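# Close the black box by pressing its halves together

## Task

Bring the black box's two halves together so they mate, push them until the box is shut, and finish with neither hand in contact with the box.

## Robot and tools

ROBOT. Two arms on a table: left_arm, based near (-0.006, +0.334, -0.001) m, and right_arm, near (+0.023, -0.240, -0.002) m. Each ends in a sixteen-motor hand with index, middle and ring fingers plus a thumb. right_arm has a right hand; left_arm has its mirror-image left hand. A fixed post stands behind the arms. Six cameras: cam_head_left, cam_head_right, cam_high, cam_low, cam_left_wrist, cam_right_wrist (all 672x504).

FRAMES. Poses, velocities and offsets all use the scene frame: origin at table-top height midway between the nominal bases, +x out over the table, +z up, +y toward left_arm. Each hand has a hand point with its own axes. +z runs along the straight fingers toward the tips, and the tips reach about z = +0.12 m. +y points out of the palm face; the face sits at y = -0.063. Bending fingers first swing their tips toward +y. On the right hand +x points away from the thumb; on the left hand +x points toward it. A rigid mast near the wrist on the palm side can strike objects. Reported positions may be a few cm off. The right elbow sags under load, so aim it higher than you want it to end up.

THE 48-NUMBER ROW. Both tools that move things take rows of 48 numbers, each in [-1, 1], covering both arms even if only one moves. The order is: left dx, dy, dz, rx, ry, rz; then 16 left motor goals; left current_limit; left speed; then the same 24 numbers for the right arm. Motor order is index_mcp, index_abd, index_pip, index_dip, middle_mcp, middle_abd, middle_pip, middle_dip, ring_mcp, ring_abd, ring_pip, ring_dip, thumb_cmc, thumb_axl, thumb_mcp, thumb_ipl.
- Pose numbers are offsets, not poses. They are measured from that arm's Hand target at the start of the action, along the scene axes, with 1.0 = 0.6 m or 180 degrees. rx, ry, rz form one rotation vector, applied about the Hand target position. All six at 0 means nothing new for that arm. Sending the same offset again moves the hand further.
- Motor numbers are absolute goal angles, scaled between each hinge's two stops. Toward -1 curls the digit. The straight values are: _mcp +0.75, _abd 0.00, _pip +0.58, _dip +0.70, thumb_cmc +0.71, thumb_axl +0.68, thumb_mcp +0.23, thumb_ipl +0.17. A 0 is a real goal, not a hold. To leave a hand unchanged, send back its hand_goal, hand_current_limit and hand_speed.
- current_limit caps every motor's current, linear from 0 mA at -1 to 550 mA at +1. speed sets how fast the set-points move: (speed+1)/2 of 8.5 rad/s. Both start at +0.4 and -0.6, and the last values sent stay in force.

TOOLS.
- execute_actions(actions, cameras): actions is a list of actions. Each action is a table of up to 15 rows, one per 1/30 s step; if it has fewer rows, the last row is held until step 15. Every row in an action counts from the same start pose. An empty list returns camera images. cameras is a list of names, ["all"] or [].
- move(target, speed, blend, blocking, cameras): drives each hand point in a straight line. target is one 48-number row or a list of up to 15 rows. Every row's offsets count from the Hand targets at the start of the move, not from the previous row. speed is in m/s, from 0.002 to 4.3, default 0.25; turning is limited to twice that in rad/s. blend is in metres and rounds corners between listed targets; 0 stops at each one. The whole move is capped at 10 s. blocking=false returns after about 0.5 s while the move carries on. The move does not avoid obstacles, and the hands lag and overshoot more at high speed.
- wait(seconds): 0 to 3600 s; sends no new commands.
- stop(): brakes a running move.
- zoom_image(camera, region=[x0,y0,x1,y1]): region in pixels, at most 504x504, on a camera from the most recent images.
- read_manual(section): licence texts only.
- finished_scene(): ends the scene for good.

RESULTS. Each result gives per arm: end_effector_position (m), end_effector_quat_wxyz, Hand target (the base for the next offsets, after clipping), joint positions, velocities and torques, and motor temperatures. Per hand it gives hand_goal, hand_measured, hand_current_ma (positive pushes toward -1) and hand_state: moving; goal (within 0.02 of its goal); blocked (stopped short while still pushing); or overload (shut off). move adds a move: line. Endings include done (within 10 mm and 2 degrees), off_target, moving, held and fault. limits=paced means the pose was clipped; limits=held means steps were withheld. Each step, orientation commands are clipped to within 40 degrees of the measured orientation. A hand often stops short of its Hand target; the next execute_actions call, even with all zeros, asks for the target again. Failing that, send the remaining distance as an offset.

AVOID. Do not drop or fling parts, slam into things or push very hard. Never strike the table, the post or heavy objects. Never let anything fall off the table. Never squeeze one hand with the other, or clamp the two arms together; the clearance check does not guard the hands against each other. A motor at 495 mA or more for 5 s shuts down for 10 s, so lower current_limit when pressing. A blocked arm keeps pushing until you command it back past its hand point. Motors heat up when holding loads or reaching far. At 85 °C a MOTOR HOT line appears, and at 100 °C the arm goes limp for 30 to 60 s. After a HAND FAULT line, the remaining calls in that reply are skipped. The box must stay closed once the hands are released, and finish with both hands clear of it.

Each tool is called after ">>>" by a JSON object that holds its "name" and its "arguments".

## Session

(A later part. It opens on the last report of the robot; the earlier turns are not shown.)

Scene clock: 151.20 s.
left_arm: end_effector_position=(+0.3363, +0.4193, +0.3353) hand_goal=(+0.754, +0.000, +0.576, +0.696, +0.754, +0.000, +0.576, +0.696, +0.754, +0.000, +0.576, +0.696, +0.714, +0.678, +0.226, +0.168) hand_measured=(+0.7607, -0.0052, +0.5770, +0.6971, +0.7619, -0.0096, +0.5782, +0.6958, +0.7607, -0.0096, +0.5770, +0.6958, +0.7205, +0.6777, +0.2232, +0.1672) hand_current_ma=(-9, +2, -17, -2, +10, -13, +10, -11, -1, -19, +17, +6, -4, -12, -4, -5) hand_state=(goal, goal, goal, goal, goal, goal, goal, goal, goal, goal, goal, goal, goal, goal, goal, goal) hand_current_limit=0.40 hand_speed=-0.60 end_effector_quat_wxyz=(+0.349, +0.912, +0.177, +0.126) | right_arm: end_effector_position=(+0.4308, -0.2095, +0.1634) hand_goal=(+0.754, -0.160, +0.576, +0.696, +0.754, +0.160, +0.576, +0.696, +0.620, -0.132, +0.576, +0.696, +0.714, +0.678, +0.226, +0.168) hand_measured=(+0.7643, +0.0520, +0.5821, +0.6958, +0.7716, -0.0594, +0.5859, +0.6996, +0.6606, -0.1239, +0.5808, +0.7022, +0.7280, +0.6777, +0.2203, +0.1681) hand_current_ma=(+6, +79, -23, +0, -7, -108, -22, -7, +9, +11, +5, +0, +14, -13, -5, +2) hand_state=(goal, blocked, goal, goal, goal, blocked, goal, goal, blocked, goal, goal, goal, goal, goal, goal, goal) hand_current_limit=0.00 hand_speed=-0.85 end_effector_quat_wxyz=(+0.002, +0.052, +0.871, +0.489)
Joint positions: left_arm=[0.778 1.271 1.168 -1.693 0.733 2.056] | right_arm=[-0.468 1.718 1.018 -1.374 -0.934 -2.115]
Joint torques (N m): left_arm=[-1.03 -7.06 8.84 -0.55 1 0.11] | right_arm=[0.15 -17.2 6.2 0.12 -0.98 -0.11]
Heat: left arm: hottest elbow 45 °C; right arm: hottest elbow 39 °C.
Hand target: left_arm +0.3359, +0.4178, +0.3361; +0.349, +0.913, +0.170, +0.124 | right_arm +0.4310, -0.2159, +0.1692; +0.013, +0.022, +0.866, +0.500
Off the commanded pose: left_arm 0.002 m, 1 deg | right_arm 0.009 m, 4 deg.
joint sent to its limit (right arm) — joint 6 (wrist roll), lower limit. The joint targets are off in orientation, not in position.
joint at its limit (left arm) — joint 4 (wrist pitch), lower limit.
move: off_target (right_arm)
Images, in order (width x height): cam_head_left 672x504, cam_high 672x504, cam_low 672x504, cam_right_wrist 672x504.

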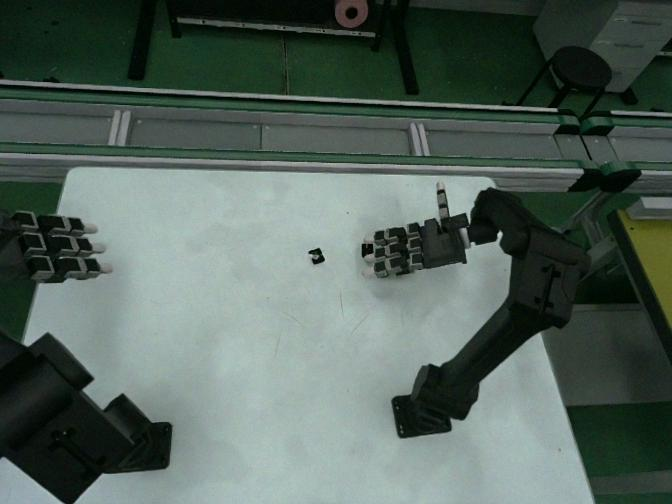

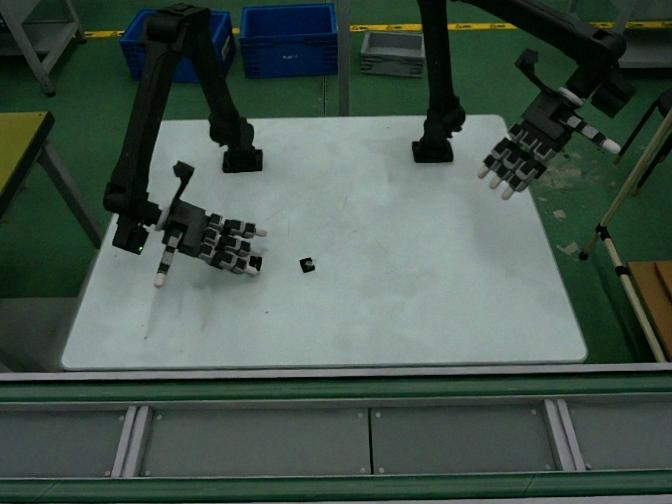

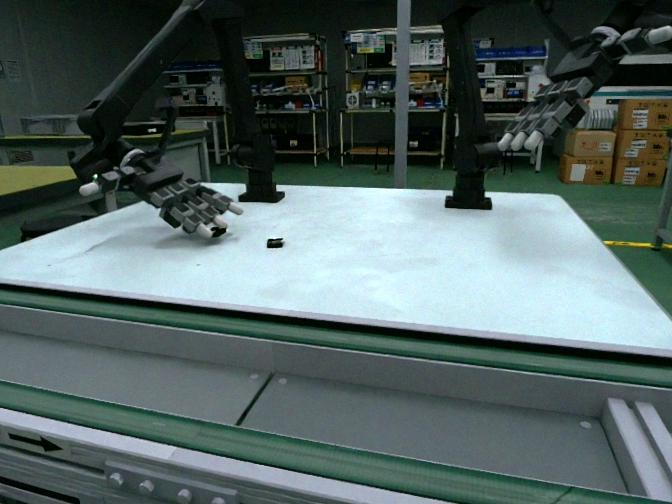

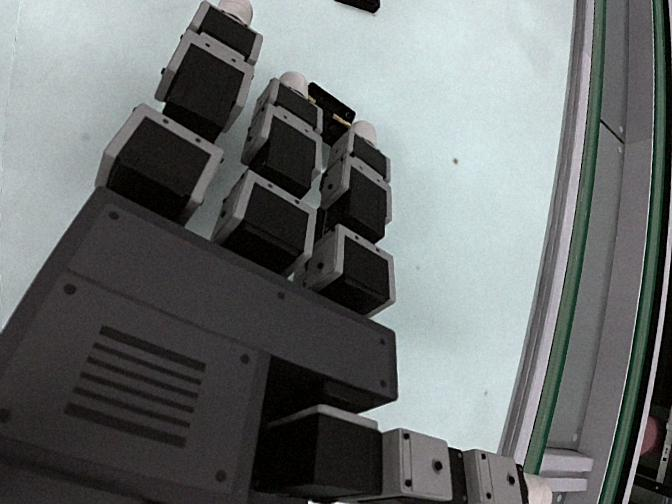

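>>> {"name": "move", "arguments": {"target": [0,0,0,0,0,0, 0.754, 0, 0.576, 0.696, 0.754, 0, 0.576, 0.696, 0.754, 0, 0.576, 0.696, 0.714, 0.678, 0.226, 0.168, 0.4, -0.6, 0,0.02,-0.012,0,0,-0.033, 0.754, -0.16, 0.576, 0.696, 0.754, 0.16, 0.576, 0.696, 0.62, -0.133, 0.576, 0.696, 0.714, 0.678, 0.226, 0.168, 0.0, -0.85], "cameras": ["cam_low","cam_high","cam_head_left","cam_right_wrist"], "speed": 0.1}}

>>> {"name": "zoom_image", "arguments": {"camera": "cam_low", "region": [180, 210, 240, 250]}}

>>> {"name": "zoom_image", "arguments": {"camera": "cam_head_left", "region": [350, 220, 430, 270]}}

Scene clock: 156.47 s.
left_arm: end_effector_position=(+0.3363, +0.4193, +0.3353) hand_goal=(+0.754, +0.000, +0.576, +0.696, +0.754, +0.000, +0.576, +0.696, +0.754, +0.000, +0.576, +0.696, +0.714, +0.678, +0.226, +0.168) hand_measured=(+0.7607, -0.0066, +0.5770, +0.6958, +0.7619, -0.0096, +0.5770, +0.6958, +0.7595, -0.0096, +0.5770, +0.6971, +0.7217, +0.6767, +0.2232, +0.1672) hand_current_ma=(-1, -2, -10, +0, +5, -1, -6, -17, -6, -16, +11, +2, +0, -14, -15, +6) hand_state=(goal, goal, goal, goal, goal, goal, goal, goal, goal, goal, goal, goal, goal, goal, goal, goal) hand_current_limit=0.40 hand_speed=-0.60 end_effector_quat_wxyz=(+0.349, +0.912, +0.177, +0.126) | right_arm: end_effector_position=(+0.4301, -0.2063, +0.1563) hand_goal=(+0.754, -0.160, +0.576, +0.696, +0.754, +0.160, +0.576, +0.696, +0.620, -0.132, +0.576, +0.696, +0.714, +0.678, +0.226, +0.168) hand_measured=(+0.7655, +0.0520, +0.5821, +0.6958, +0.7728, -0.0594, +0.5859, +0.7009, +0.6618, -0.1253, +0.5821, +0.7034, +0.7280, +0.6767, +0.2203, +0.1681) hand_current_ma=(+3, +86, -9, -9, -9, -80, +6, +1, +21, +1, -7, +11, +0, -1, -11, -11) hand_state=(goal, blocked, goal, goal, goal, blocked, goal, goal, blocked, goal, goal, goal, goal, goal, goal, goal) hand_current_limit=0.00 hand_speed=-0.85 end_effector_quat_wxyz=(+0.029, +0.073, +0.862, +0.501)
Joint positions: left_arm=[0.778 1.271 1.168 -1.693 0.733 2.056] | right_arm=[-0.468 1.697 0.95 -1.251 -0.995 -2.042]
Joint torques (N m): left_arm=[-1.38 -7.24 9.01 -0.83 1 0.11] | right_arm=[1.55 -16.73 6.02 0.21 -1.04 0.02]
Heat: left arm: hottest elbow 45 °C; right arm: hottest elbow 39 °C.
Hand target: left_arm +0.3359, +0.4178, +0.3361; +0.349, +0.913, +0.170, +0.124 | right_arm +0.4311, -0.2039, +0.1620; +0.039, +0.067, +0.863, +0.499
Off the commanded pose: left_arm 0.002 m, 1 deg | right_arm 0.006 m, 1 deg.
joint at its limit (left arm) — joint 4 (wrist pitch), lower limit.
move: done
Images, in order (width x height): cam_head_left 672x504, cam_high 672x504, cam_low 672x504, cam_right_wrist 672x504.

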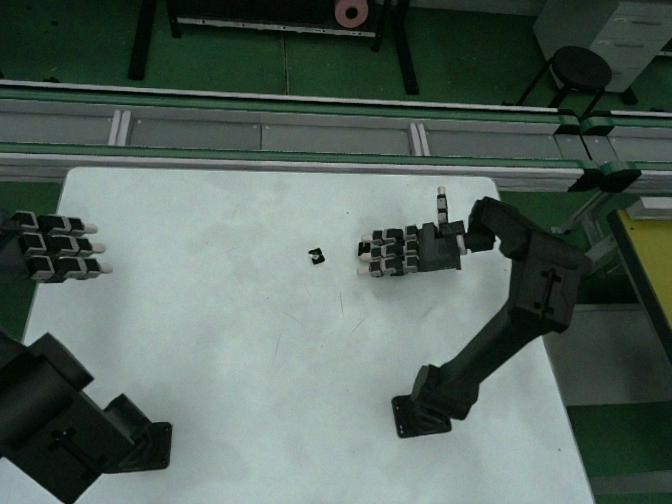

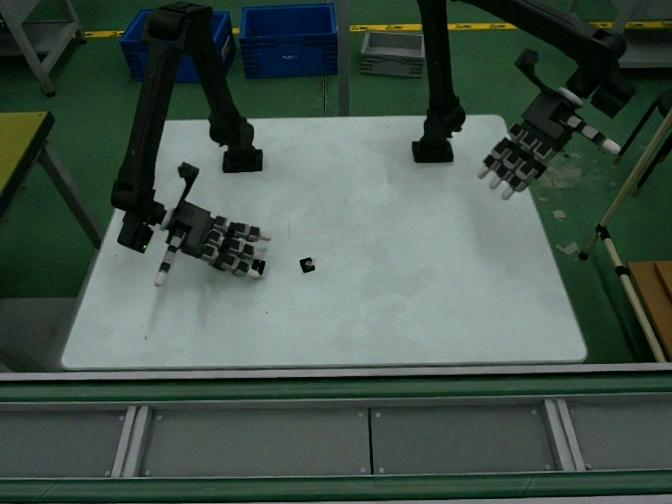

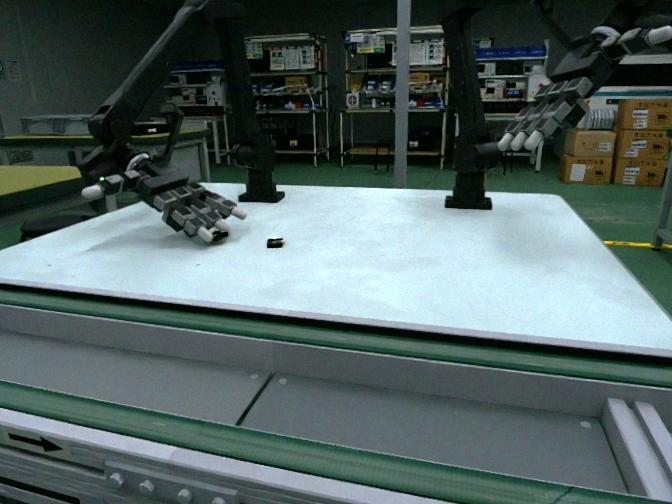

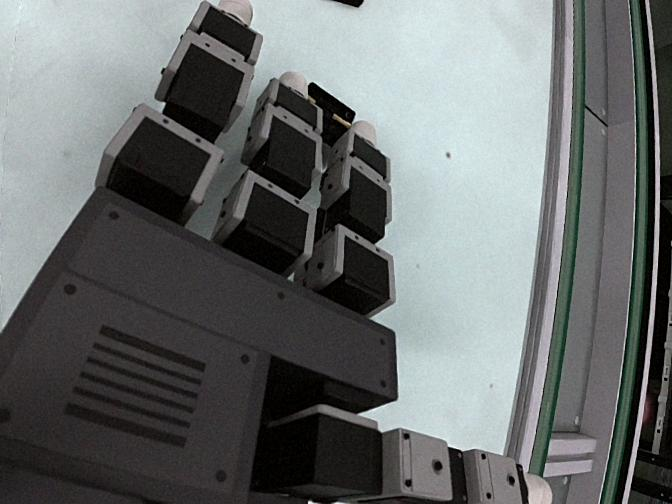

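Scaled by 8.400 from the camera's image (finer frame: 960x720).

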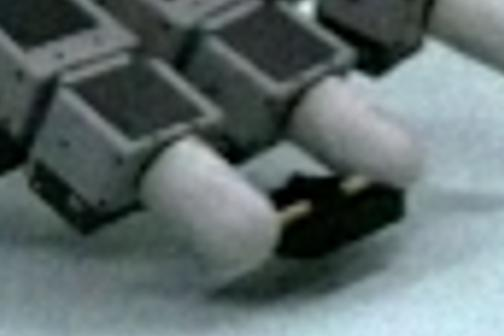

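Scaled by 6.300 from the camera's image (finer frame: 960x720).

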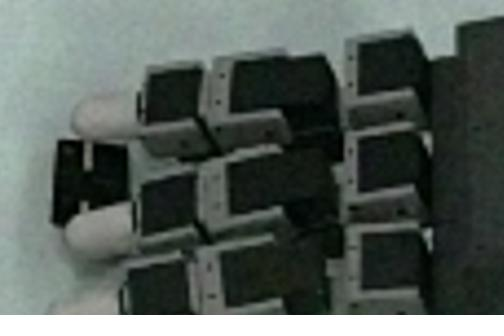

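>>> {"name": "move", "arguments": {"target": [0,0,0,0,0,0, 0.754, 0, 0.576, 0.696, 0.754, 0, 0.576, 0.696, 0.754, 0, 0.576, 0.696, 0.714, 0.678, 0.226, 0.168, 0.4, -0.6, 0,0,-0.01,0,0,0, 0.754, -0.16, 0.576, 0.696, 0.754, 0.16, 0.576, 0.696, 0.62, -0.133, 0.576, 0.696, 0.714, 0.678, 0.226, 0.168, 0.0, -0.85], "cameras": ["cam_low","cam_head_left"], "speed": 0.03}}

>>> {"name": "zoom_image", "arguments": {"camera": "cam_low", "region": [180, 210, 240, 250]}}

Scene clock: 159.20 s.
left_arm: end_effector_position=(+0.3363, +0.4193, +0.3353) hand_goal=(+0.754, +0.000, +0.576, +0.696, +0.754, +0.000, +0.576, +0.696, +0.754, +0.000, +0.576, +0.696, +0.714, +0.678, +0.226, +0.168) hand_measured=(+0.7607, -0.0066, +0.5770, +0.6971, +0.7619, -0.0110, +0.5770, +0.6958, +0.7607, -0.0096, +0.5770, +0.6971, +0.7205, +0.6767, +0.2232, +0.1681) hand_current_ma=(-2, -3, -12, -2, +13, -17, +9, -22, -8, -18, +7, +1, -3, -3, -3, +6) hand_state=(goal, goal, goal, goal, goal, goal, goal, goal, goal, goal, goal, goal, goal, goal, goal, goal) hand_current_limit=0.40 hand_speed=-0.60 end_effector_quat_wxyz=(+0.349, +0.912, +0.177, +0.126) | right_arm: end_effector_position=(+0.4300, -0.2063, +0.1543) hand_goal=(+0.754, -0.160, +0.576, +0.696, +0.754, +0.160, +0.576, +0.696, +0.620, -0.132, +0.576, +0.696, +0.714, +0.678, +0.226, +0.168) hand_measured=(+0.7643, +0.0520, +0.5821, +0.6971, +0.7716, -0.0594, +0.5859, +0.7009, +0.6606, -0.1253, +0.5808, +0.7022, +0.7280, +0.6767, +0.2203, +0.1672) hand_current_ma=(+23, +80, -14, +8, +10, -109, -12, +8, +24, +21, +12, +19, +5, +4, -11, +2) hand_state=(goal, blocked, goal, goal, goal, blocked, goal, goal, blocked, goal, goal, goal, goal, goal, goal, goal) hand_current_limit=0.00 hand_speed=-0.85 end_effector_quat_wxyz=(+0.034, +0.071, +0.863, +0.500)
Joint positions: left_arm=[0.778 1.271 1.168 -1.693 0.733 2.056] | right_arm=[-0.468 1.697 0.946 -1.234 -0.995 -2.041]
Joint torques (N m): left_arm=[-1.08 -7.47 8.9 -0.64 1.01 0.12] | right_arm=[1.44 -15.74 5.98 0.31 -1.05 0.04]
Heat: left arm: hottest elbow 45 °C; right arm: hottest elbow 38 °C.
Hand target: left_arm +0.3359, +0.4178, +0.3361; +0.349, +0.913, +0.170, +0.124 | right_arm +0.4310, -0.2038, +0.1560; +0.039, +0.067, +0.863, +0.499
Off the commanded pose: left_arm 0.002 m, 1 deg | right_arm 0.003 m, 1 deg.
joint at its limit (left arm) — joint 4 (wrist pitch), lower limit.
move: done
Images, in order (width x height): cam_head_left 672x504, cam_low 672x504.

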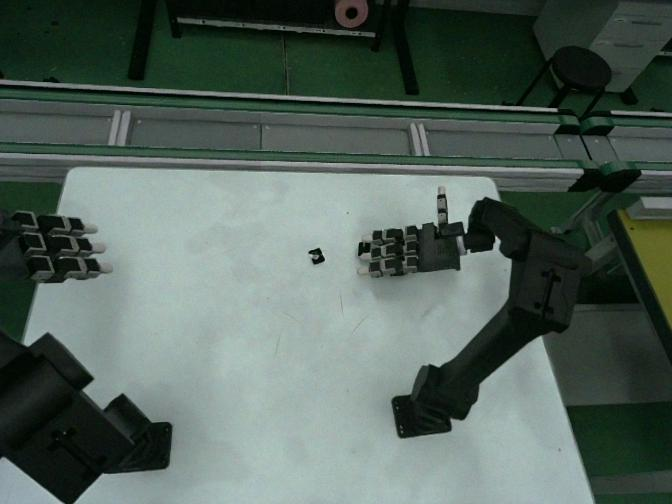

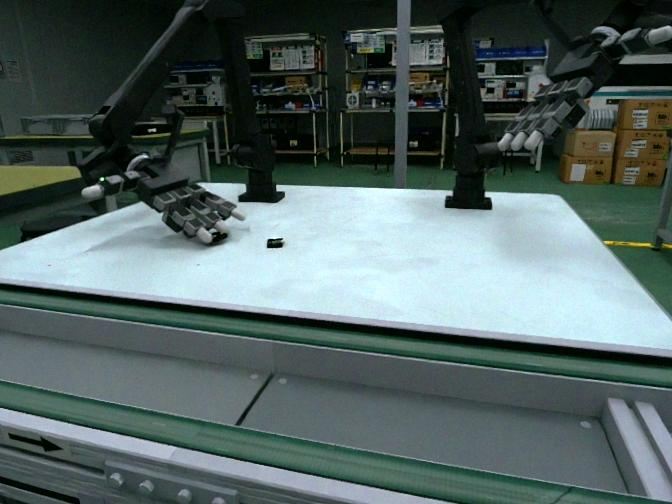

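Scaled by 8.400 from the camera's image (finer frame: 960x720).

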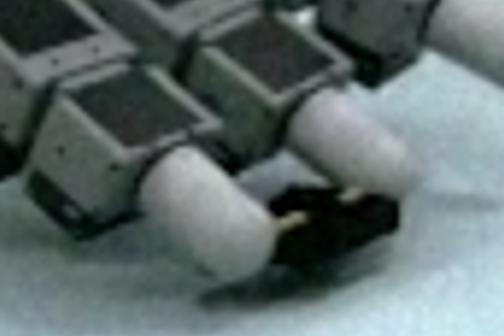

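>>> {"name": "move", "arguments": {"target": [0,0,0,0,0,0, 0.754, 0, 0.576, 0.696, 0.754, 0, 0.576, 0.696, 0.754, 0, 0.576, 0.696, 0.714, 0.678, 0.226, 0.168, 0.4, -0.6, 0,0,-0.013,0,0,0, 0.754, -0.16, 0.576, 0.696, 0.754, 0.16, 0.576, 0.696, 0.62, -0.133, 0.576, 0.696, 0.714, 0.678, 0.226, 0.168, 0.0, -0.85], "cameras": ["cam_low","cam_head_left"], "speed": 0.03}}

>>> {"name": "zoom_image", "arguments": {"camera": "cam_low", "region": [180, 210, 240, 250]}}

Scene clock: 160.80 s.
left_arm: end_effector_position=(+0.3363, +0.4193, +0.3353) hand_goal=(+0.754, +0.000, +0.576, +0.696, +0.754, +0.000, +0.576, +0.696, +0.754, +0.000, +0.576, +0.696, +0.714, +0.678, +0.226, +0.168) hand_measured=(+0.7607, -0.0066, +0.5770, +0.6971, +0.7619, -0.0096, +0.5770, +0.6958, +0.7607, -0.0096, +0.5757, +0.6958, +0.7205, +0.6767, +0.2232, +0.1681) hand_current_ma=(-3, -5, -10, +1, +14, +2, +3, -15, -7, -7, +5, -2, -2, +3, +9, -2) hand_state=(goal, goal, goal, goal, goal, goal, goal, goal, goal, goal, goal, goal, goal, goal, goal, goal) hand_current_limit=0.40 hand_speed=-0.60 end_effector_quat_wxyz=(+0.349, +0.912, +0.177, +0.126) | right_arm: end_effector_position=(+0.4296, -0.2061, +0.1516) hand_goal=(+0.754, -0.160, +0.576, +0.696, +0.754, +0.160, +0.576, +0.696, +0.620, -0.132, +0.576, +0.696, +0.714, +0.678, +0.226, +0.168) hand_measured=(+0.7655, +0.0534, +0.5821, +0.6958, +0.7716, -0.0579, +0.5847, +0.7009, +0.6606, -0.1253, +0.5821, +0.7034, +0.7267, +0.6777, +0.2203, +0.1672) hand_current_ma=(+16, +84, -6, +10, +5, -111, -4, +15, +14, +7, -2, +2, +16, +5, +1, -6) hand_state=(goal, blocked, goal, goal, goal, blocked, goal, goal, blocked, goal, goal, goal, goal, goal, goal, goal) hand_current_limit=0.00 hand_speed=-0.85 end_effector_quat_wxyz=(+0.040, +0.067, +0.864, +0.498)
Joint positions: left_arm=[0.778 1.271 1.168 -1.693 0.733 2.056] | right_arm=[-0.468 1.697 0.939 -1.212 -0.995 -2.041]
Joint torques (N m): left_arm=[-1.73 -7 8.95 -0.94 0.98 0.09] | right_arm=[1.55 -14.39 5.96 0.28 -1.04 0.01]
Heat: left arm: hottest elbow 45 °C; right arm: hottest elbow 38 °C.
Hand target: left_arm +0.3359, +0.4178, +0.3361; +0.349, +0.913, +0.170, +0.124 | right_arm +0.4310, -0.2038, +0.1482; +0.039, +0.067, +0.863, +0.499
Off the commanded pose: left_arm 0.002 m, 1 deg | right_arm 0.004 m, 0 deg.
joint at its limit (left arm) — joint 4 (wrist pitch), lower limit.
move: done
Images, in order (width x height): cam_head_left 672x504, cam_low 672x504.

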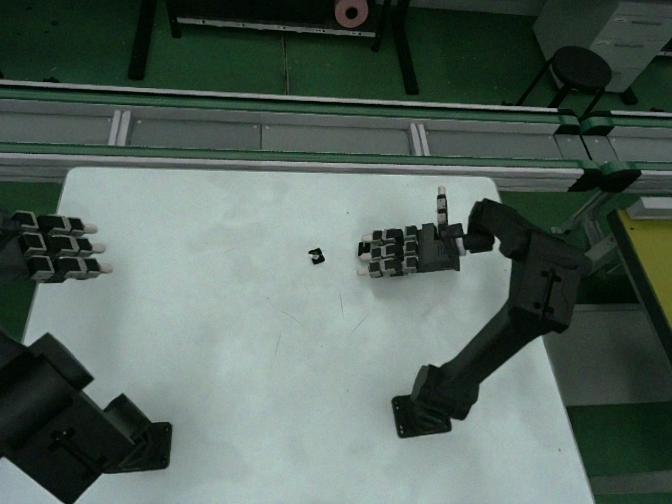

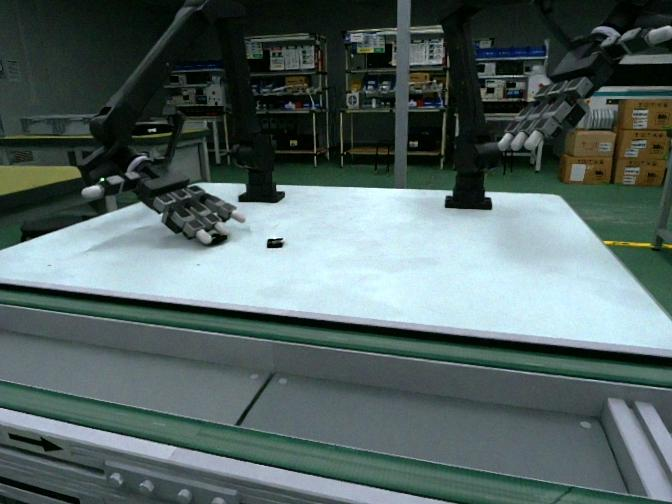

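Scaled by 8.400 from the camera's image (finer frame: 960x720).

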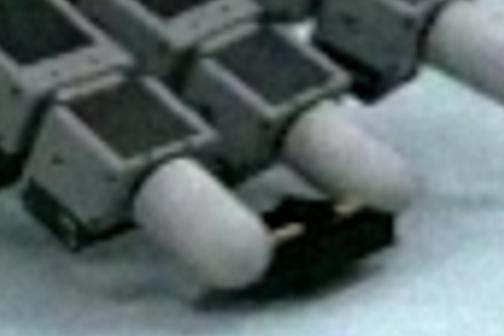

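>>> {"name": "move", "arguments": {"target": [0,0,0,0,0,0, 0.754, 0, 0.576, 0.696, 0.754, 0, 0.576, 0.696, 0.754, 0, 0.576, 0.696, 0.714, 0.678, 0.226, 0.168, 0.4, -0.6, 0,0,-0.01,0,0,0, 0.754, -0.16, 0.576, 0.696, 0.754, 0.16, 0.576, 0.696, 0.62, -0.133, 0.576, 0.696, 0.714, 0.678, 0.226, 0.168, 0.0, -0.85], "cameras": ["cam_low","cam_head_left"], "speed": 0.03}}

>>> {"name": "zoom_image", "arguments": {"camera": "cam_low", "region": [180, 210, 240, 250]}}

Scene clock: 162.20 s.
left_arm: end_effector_position=(+0.3363, +0.4193, +0.3353) hand_goal=(+0.754, +0.000, +0.576, +0.696, +0.754, +0.000, +0.576, +0.696, +0.754, +0.000, +0.576, +0.696, +0.714, +0.678, +0.226, +0.168) hand_measured=(+0.7607, -0.0066, +0.5770, +0.6958, +0.7619, -0.0096, +0.5770, +0.6958, +0.7595, -0.0096, +0.5770, +0.6958, +0.7217, +0.6767, +0.2232, +0.1672) hand_current_ma=(+7, -7, -11, +7, +10, -9, +5, -15, +0, -10, -6, -2, -8, -12, +15, -7) hand_state=(goal, goal, goal, goal, goal, goal, goal, goal, goal, goal, goal, goal, goal, goal, goal, goal) hand_current_limit=0.40 hand_speed=-0.60 end_effector_quat_wxyz=(+0.349, +0.912, +0.177, +0.126) | right_arm: end_effector_position=(+0.4294, -0.2060, +0.1496) hand_goal=(+0.754, -0.160, +0.576, +0.696, +0.754, +0.160, +0.576, +0.696, +0.620, -0.132, +0.576, +0.696, +0.714, +0.678, +0.226, +0.168) hand_measured=(+0.7643, +0.0520, +0.5821, +0.6971, +0.7716, -0.0579, +0.5859, +0.7009, +0.6606, -0.1253, +0.5808, +0.7034, +0.7280, +0.6777, +0.2203, +0.1672) hand_current_ma=(-6, +85, -11, +0, -13, -91, -23, -2, +24, +11, +22, +7, -3, -13, -2, +3) hand_state=(goal, blocked, goal, goal, goal, blocked, goal, goal, blocked, goal, goal, goal, goal, goal, goal, goal) hand_current_limit=0.00 hand_speed=-0.85 end_effector_quat_wxyz=(+0.045, +0.064, +0.865, +0.496)
Joint positions: left_arm=[0.778 1.271 1.168 -1.693 0.733 2.056] | right_arm=[-0.468 1.698 0.935 -1.196 -0.995 -2.041]
Joint torques (N m): left_arm=[-0.38 -7.3 8.83 -0.77 0.99 0.1] | right_arm=[1.49 -13.33 6 0.34 -1.05 0.01]
Heat: left arm: hottest elbow 45 °C; right arm: hottest elbow 38 °C.
Hand target: left_arm +0.3359, +0.4178, +0.3361; +0.349, +0.913, +0.170, +0.124 | right_arm +0.4311, -0.2039, +0.1422; +0.039, +0.067, +0.863, +0.499
Off the commanded pose: left_arm 0.002 m, 1 deg | right_arm 0.008 m, 1 deg.
joint at its limit (left arm) — joint 4 (wrist pitch), lower limit.
move: done
Images, in order (width x height): cam_head_left 672x504, cam_low 672x504.

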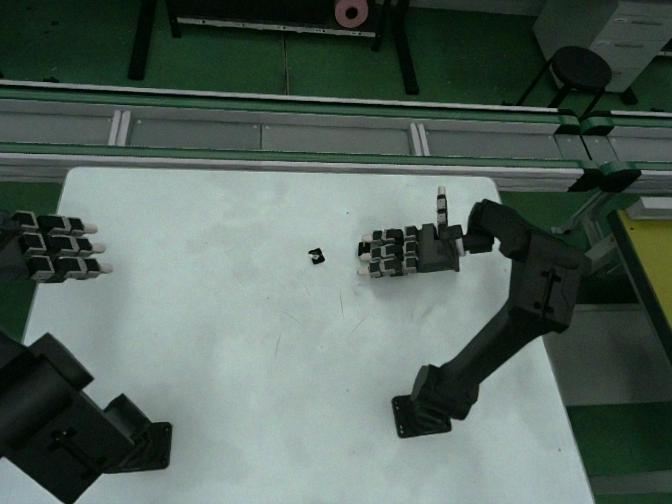

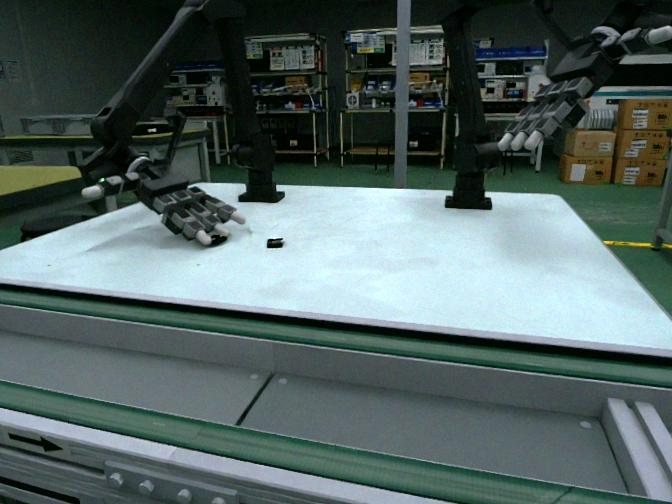

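Scaled by 8.400 from the camera's image (finer frame: 960x720).

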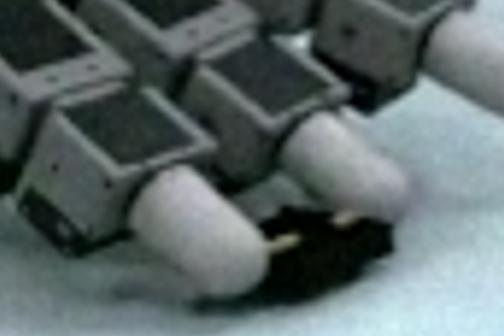

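>>> {"name": "move", "arguments": {"target": [0,0,0,0,0,0, 0.754, 0, 0.576, 0.696, 0.754, 0, 0.576, 0.696, 0.754, 0, 0.576, 0.696, 0.714, 0.678, 0.226, 0.168, 0.4, -0.6, 0,0,-0.007,0,0,0, 0.754, -0.16, 0.576, 0.696, 0.754, 0.16, 0.576, 0.696, 0.62, -0.133, 0.576, 0.696, 0.714, 0.678, 0.226, 0.168, 0.0, -0.85], "cameras": ["cam_low","cam_head_left","cam_right_wrist"], "speed": 0.03}}

>>> {"name": "zoom_image", "arguments": {"camera": "cam_low", "region": [180, 210, 240, 250]}}

>>> {"name": "zoom_image", "arguments": {"camera": "cam_right_wrist", "region": [280, 50, 400, 170]}}

Scene clock: 163.73 s.
left_arm: end_effector_position=(+0.3363, +0.4193, +0.3353) hand_goal=(+0.754, +0.000, +0.576, +0.696, +0.754, +0.000, +0.576, +0.696, +0.754, +0.000, +0.576, +0.696, +0.714, +0.678, +0.226, +0.168) hand_measured=(+0.7607, -0.0066, +0.5770, +0.6958, +0.7619, -0.0096, +0.5770, +0.6958, +0.7595, -0.0081, +0.5782, +0.6958, +0.7217, +0.6777, +0.2232, +0.1681) hand_current_ma=(+3, -11, -5, -3, +19, -2, +13, -14, -8, -17, +14, -2, -6, -5, +2, -3) hand_state=(goal, goal, goal, goal, goal, goal, goal, goal, goal, goal, goal, goal, goal, goal, goal, goal) hand_current_limit=0.40 hand_speed=-0.60 end_effector_quat_wxyz=(+0.349, +0.912, +0.177, +0.126) | right_arm: end_effector_position=(+0.4296, -0.2061, +0.1452) hand_goal=(+0.754, -0.160, +0.576, +0.696, +0.754, +0.160, +0.576, +0.696, +0.620, -0.132, +0.576, +0.696, +0.714, +0.678, +0.226, +0.168) hand_measured=(+0.7655, +0.0520, +0.5821, +0.6958, +0.7716, -0.0579, +0.5859, +0.6996, +0.6606, -0.1239, +0.5821, +0.7022, +0.7267, +0.6777, +0.2203, +0.1681) hand_current_ma=(+5, +91, -3, +14, +7, -104, -11, -5, +15, +27, +11, +10, +16, -4, +14, +8) hand_state=(goal, blocked, goal, goal, goal, blocked, goal, goal, blocked, goal, goal, goal, goal, goal, goal, goal) hand_current_limit=0.00 hand_speed=-0.85 end_effector_quat_wxyz=(+0.045, +0.065, +0.865, +0.496)
Joint positions: left_arm=[0.778 1.271 1.168 -1.693 0.733 2.056] | right_arm=[-0.468 1.707 0.932 -1.184 -0.995 -2.041]
Joint torques (N m): left_arm=[-0.62 -6.77 8.92 -0.75 0.99 0.1] | right_arm=[1.67 -13.45 5.81 0.29 -1.05 0.01]
Heat: left arm: hottest elbow 45 °C; right arm: hottest elbow 38 °C.
Hand target: left_arm +0.3359, +0.4178, +0.3361; +0.349, +0.913, +0.170, +0.124 | right_arm +0.4311, -0.2039, +0.1380; +0.039, +0.067, +0.863, +0.499
Off the commanded pose: left_arm 0.002 m, 1 deg | right_arm 0.008 m, 1 deg.
joint at its limit (left arm) — joint 4 (wrist pitch), lower limit.
move: done
Images, in order (width x height): cam_head_left 672x504, cam_low 672x504, cam_right_wrist 672x504.

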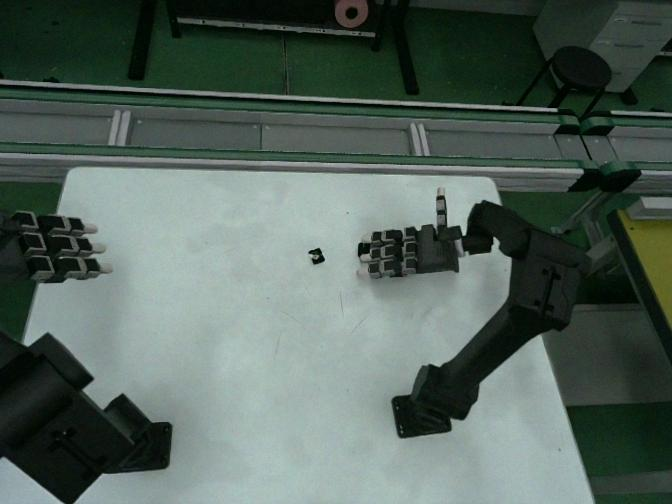

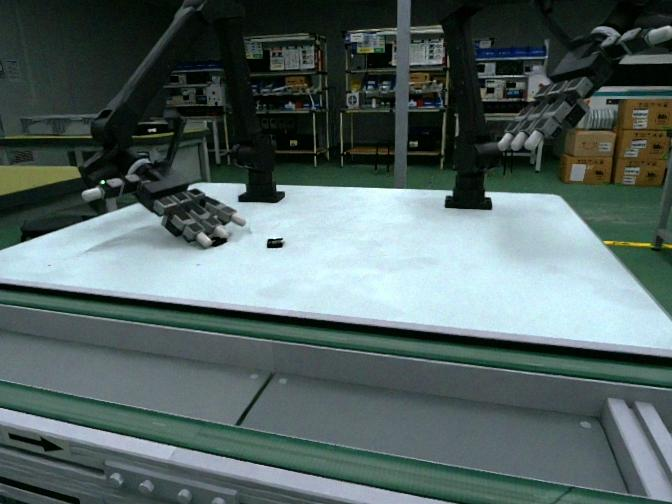

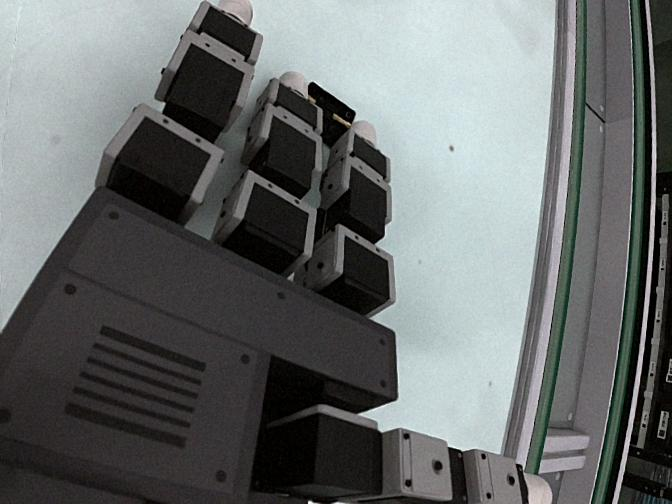

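Scaled by 8.400 from the camera's image (finer frame: 960x720).

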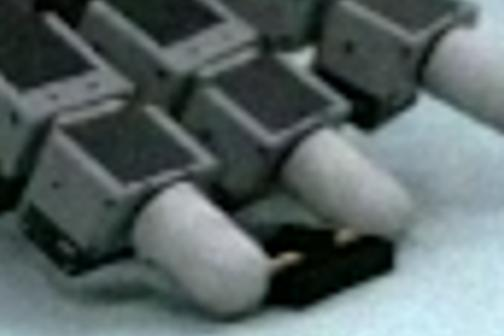

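Scaled by 4.200 from the camera's image (finer frame: 960x720).

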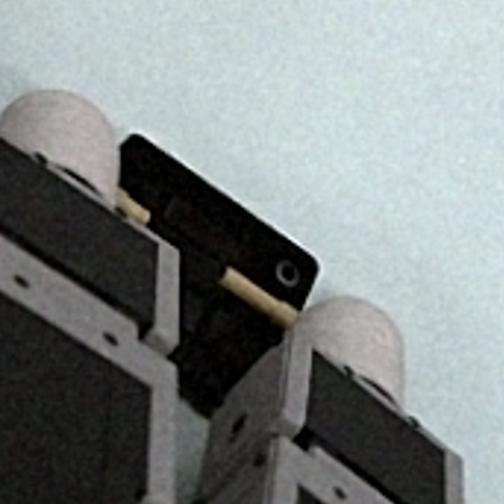

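>>> {"name": "move", "arguments": {"target": [0,0,0,0,0,0, 0.754, 0, 0.576, 0.696, 0.754, 0, 0.576, 0.696, 0.754, 0, 0.576, 0.696, 0.714, 0.678, 0.226, 0.168, 0.4, -0.6, 0,0,-0.005,0,0,0, 0.754, -0.16, 0.576, 0.696, 0.754, 0.16, 0.576, 0.696, 0.62, -0.133, 0.576, 0.696, 0.714, 0.678, 0.226, 0.168, 0.0, -0.85], "cameras": ["cam_low","cam_head_left","cam_right_wrist"], "speed": 0.03}}

>>> {"name": "zoom_image", "arguments": {"camera": "cam_low", "region": [180, 210, 240, 250]}}

>>> {"name": "zoom_image", "arguments": {"camera": "cam_head_left", "region": [350, 230, 400, 270]}}

Scene clock: 165.27 s.
left_arm: end_effector_position=(+0.3363, +0.4193, +0.3353) hand_goal=(+0.754, +0.000, +0.576, +0.696, +0.754, +0.000, +0.576, +0.696, +0.754, +0.000, +0.576, +0.696, +0.714, +0.678, +0.226, +0.168) hand_measured=(+0.7607, -0.0052, +0.5770, +0.6958, +0.7619, -0.0096, +0.5770, +0.6958, +0.7607, -0.0096, +0.5770, +0.6958, +0.7217, +0.6777, +0.2232, +0.1672) hand_current_ma=(+9, +7, +5, -1, +20, -2, -2, -14, -22, +1, +15, -16, -5, -11, -8, +1) hand_state=(goal, goal, goal, goal, goal, goal, goal, goal, goal, goal, goal, goal, goal, goal, goal, goal) hand_current_limit=0.40 hand_speed=-0.60 end_effector_quat_wxyz=(+0.349, +0.912, +0.177, +0.126) | right_arm: end_effector_position=(+0.4302, -0.2063, +0.1439) hand_goal=(+0.754, -0.160, +0.576, +0.696, +0.754, +0.160, +0.576, +0.696, +0.620, -0.132, +0.576, +0.696, +0.714, +0.678, +0.226, +0.168) hand_measured=(+0.7643, +0.0520, +0.5821, +0.6971, +0.7716, -0.0579, +0.5757, +0.6958, +0.6594, -0.1224, +0.5808, +0.7034, +0.7280, +0.6777, +0.2193, +0.1681) hand_current_ma=(+14, +91, -3, -9, +0, -101, -7, -4, +7, +6, +5, +18, -1, -9, -11, -4) hand_state=(goal, blocked, goal, goal, goal, blocked, goal, goal, blocked, goal, goal, goal, goal, goal, goal, goal) hand_current_limit=0.00 hand_speed=-0.85 end_effector_quat_wxyz=(+0.046, +0.064, +0.865, +0.496)
Joint positions: left_arm=[0.778 1.271 1.168 -1.693 0.733 2.056] | right_arm=[-0.468 1.711 0.932 -1.178 -0.996 -2.041]
Joint torques (N m): left_arm=[-1.14 -7.47 9.06 -0.47 0.97 0.11] | right_arm=[1.67 -13.27 5.64 0.36 -0.98 0.01]
Heat: left arm: hottest elbow 45 °C; right arm: hottest elbow 38 °C.
Hand target: left_arm +0.3359, +0.4178, +0.3361; +0.349, +0.913, +0.170, +0.124 | right_arm +0.4311, -0.2039, +0.1350; +0.039, +0.067, +0.863, +0.499
Off the commanded pose: left_arm 0.002 m, 1 deg | right_arm 0.009 m, 1 deg.
joint at its limit (left arm) — joint 4 (wrist pitch), lower limit.
move: done
Images, in order (width x height): cam_head_left 672x504, cam_low 672x504, cam_right_wrist 672x504.

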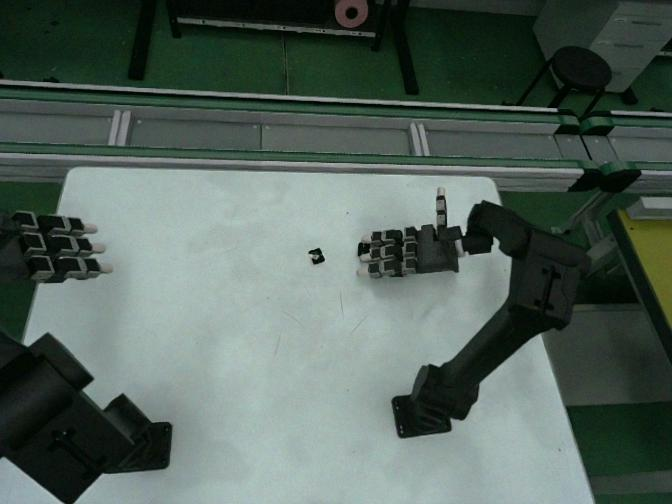

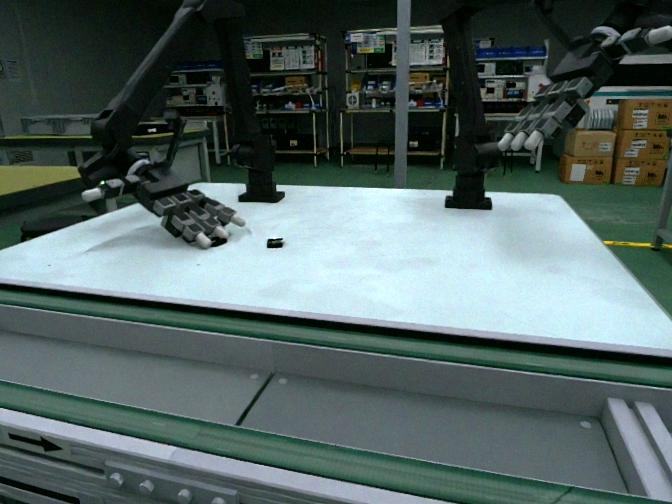

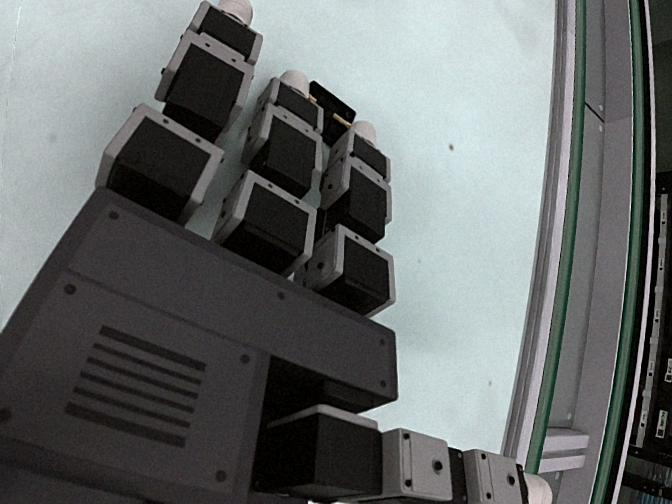

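Scaled by 8.400 from the camera's image (finer frame: 960x720).

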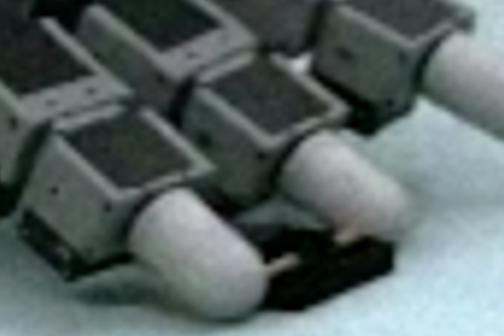

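Scaled by 10.080 from the camera's image (finer frame: 960x720).

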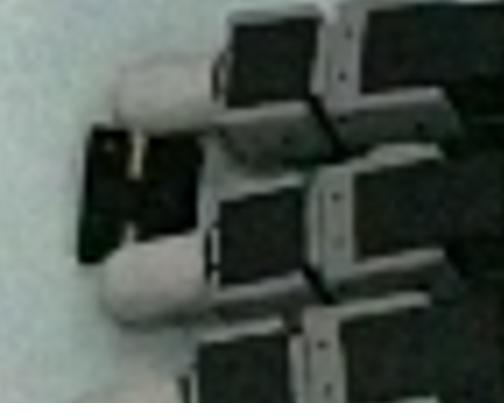

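>>> {"name": "move", "arguments": {"target": [[0,0,0,0,0,0, 0.754, 0, 0.576, 0.696, 0.754, 0, 0.576, 0.696, 0.754, 0, 0.576, 0.696, 0.714, 0.678, 0.226, 0.168, 0.4, -0.6, 0,0,0,0,0,0, 0.754, 0.075, 0.576, 0.696, 0.754, -0.085, 0.576, 0.696, 0.62, -0.133, 0.576, 0.696, 0.714, 0.678, 0.226, 0.168, 0.0, -0.85],[0,0,0,0,0,0, 0.754, 0, 0.576, 0.696, 0.754, 0, 0.576, 0.696, 0.754, 0, 0.576, 0.696, 0.714, 0.678, 0.226, 0.168, 0.4, -0.6, 0,0,0,0,0,0, 0.754, -0.16, 0.576, 0.696, 0.754, 0.16, 0.576, 0.696, 0.62, -0.133, 0.576, 0.696, 0.714, 0.678, 0.226, 0.168, 0.0, -0.85]], "cameras": ["cam_low","cam_head_left","cam_right_wrist"], "speed": 0.03}}

>>> {"name": "zoom_image", "arguments": {"camera": "cam_low", "region": [180, 210, 240, 250]}}

>>> {"name": "zoom_image", "arguments": {"camera": "cam_head_left", "region": [350, 230, 400, 270]}}

>>> {"name": "zoom_image", "arguments": {"camera": "cam_right_wrist", "region": [280, 50, 400, 170]}}

Scene clock: 168.33 s.
left_arm: end_effector_position=(+0.3363, +0.4193, +0.3353) hand_goal=(+0.754, +0.000, +0.576, +0.696, +0.754, +0.000, +0.576, +0.696, +0.754, +0.000, +0.576, +0.696, +0.714, +0.678, +0.226, +0.168) hand_measured=(+0.7595, -0.0066, +0.5770, +0.6971, +0.7631, -0.0096, +0.5770, +0.6958, +0.7595, -0.0096, +0.5770, +0.6958, +0.7217, +0.6777, +0.2232, +0.1681) hand_current_ma=(-16, +0, -16, -6, +9, -12, +11, +0, -3, -10, +13, -5, +0, -10, -7, -3) hand_state=(goal, goal, goal, goal, goal, goal, goal, goal, goal, goal, goal, goal, goal, goal, goal, goal) hand_current_limit=0.40 hand_speed=-0.60 end_effector_quat_wxyz=(+0.349, +0.912, +0.177, +0.126) | right_arm: end_effector_position=(+0.4302, -0.2063, +0.1439) hand_goal=(+0.754, -0.160, +0.576, +0.696, +0.754, +0.160, +0.576, +0.696, +0.620, -0.132, +0.576, +0.696, +0.714, +0.678, +0.226, +0.168) hand_measured=(+0.7655, +0.0505, +0.5821, +0.6958, +0.7703, -0.0609, +0.5757, +0.6958, +0.6606, -0.1253, +0.5821, +0.7022, +0.7280, +0.6777, +0.2203, +0.1681) hand_current_ma=(+15, +85, -7, -7, +13, -95, -21, +1, +15, +11, -13, -15, +1, +4, -1, +9) hand_state=(goal, blocked, goal, goal, goal, blocked, goal, goal, blocked, goal, goal, goal, goal, goal, goal, goal) hand_current_limit=0.00 hand_speed=-0.85 end_effector_quat_wxyz=(+0.046, +0.064, +0.865, +0.496)
Joint positions: left_arm=[0.778 1.271 1.168 -1.693 0.733 2.056] | right_arm=[-0.468 1.711 0.932 -1.178 -0.996 -2.041]
Joint torques (N m): left_arm=[-0.91 -7 9.09 -0.69 1 0.1] | right_arm=[1.49 -12.92 5.64 0.36 -0.99 0.01]
Heat: left arm: hottest elbow 46 °C; right arm: hottest elbow 38 °C.
Hand target: left_arm +0.3359, +0.4178, +0.3361; +0.349, +0.913, +0.170, +0.124 | right_arm +0.4311, -0.2039, +0.1350; +0.039, +0.067, +0.863, +0.499
Off the commanded pose: left_arm 0.002 m, 1 deg | right_arm 0.009 m, 1 deg.
joint at its limit (left arm) — joint 4 (wrist pitch), lower limit.
move: done
Images, in order (width x height): cam_head_left 672x504, cam_low 672x504, cam_right_wrist 672x504.

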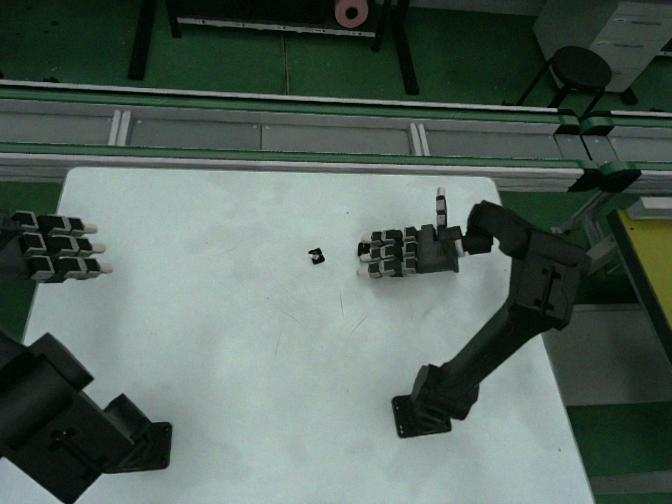

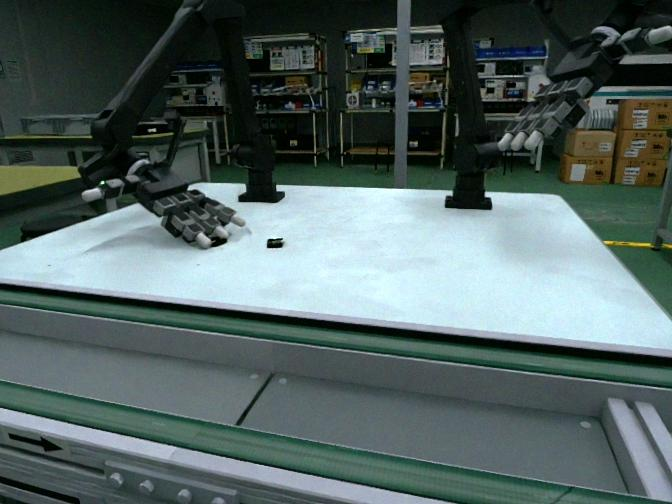

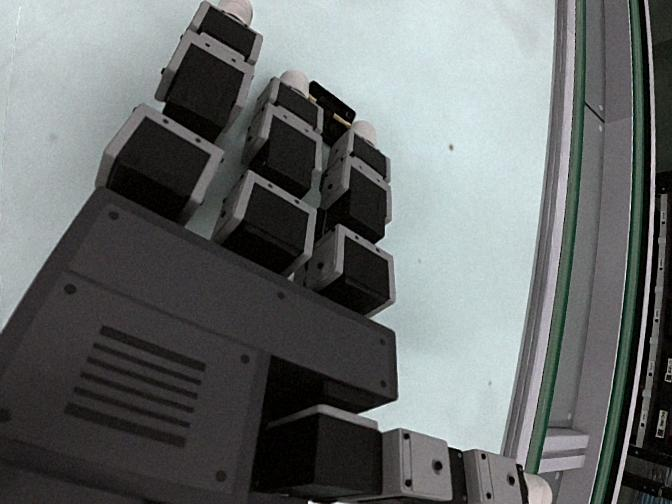

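Scaled by 8.400 from the camera's image (finer frame: 960x720).

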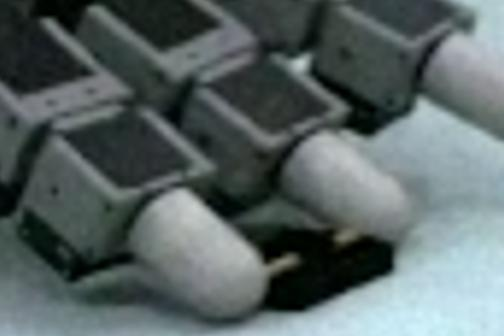

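Scaled by 10.080 from the camera's image (finer frame: 960x720).

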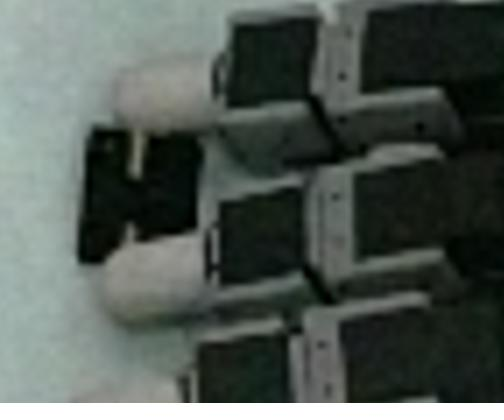

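Scaled by 4.200 from the camera's image (finer frame: 960x720).

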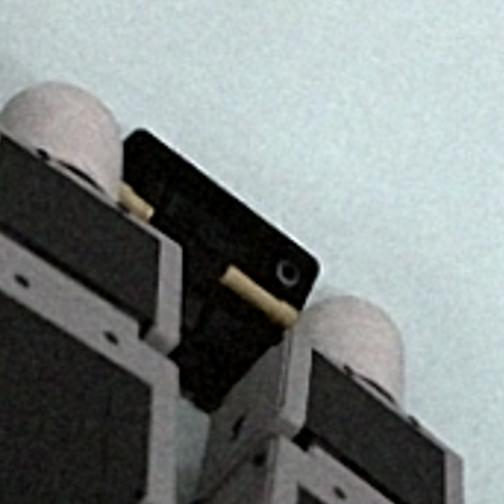

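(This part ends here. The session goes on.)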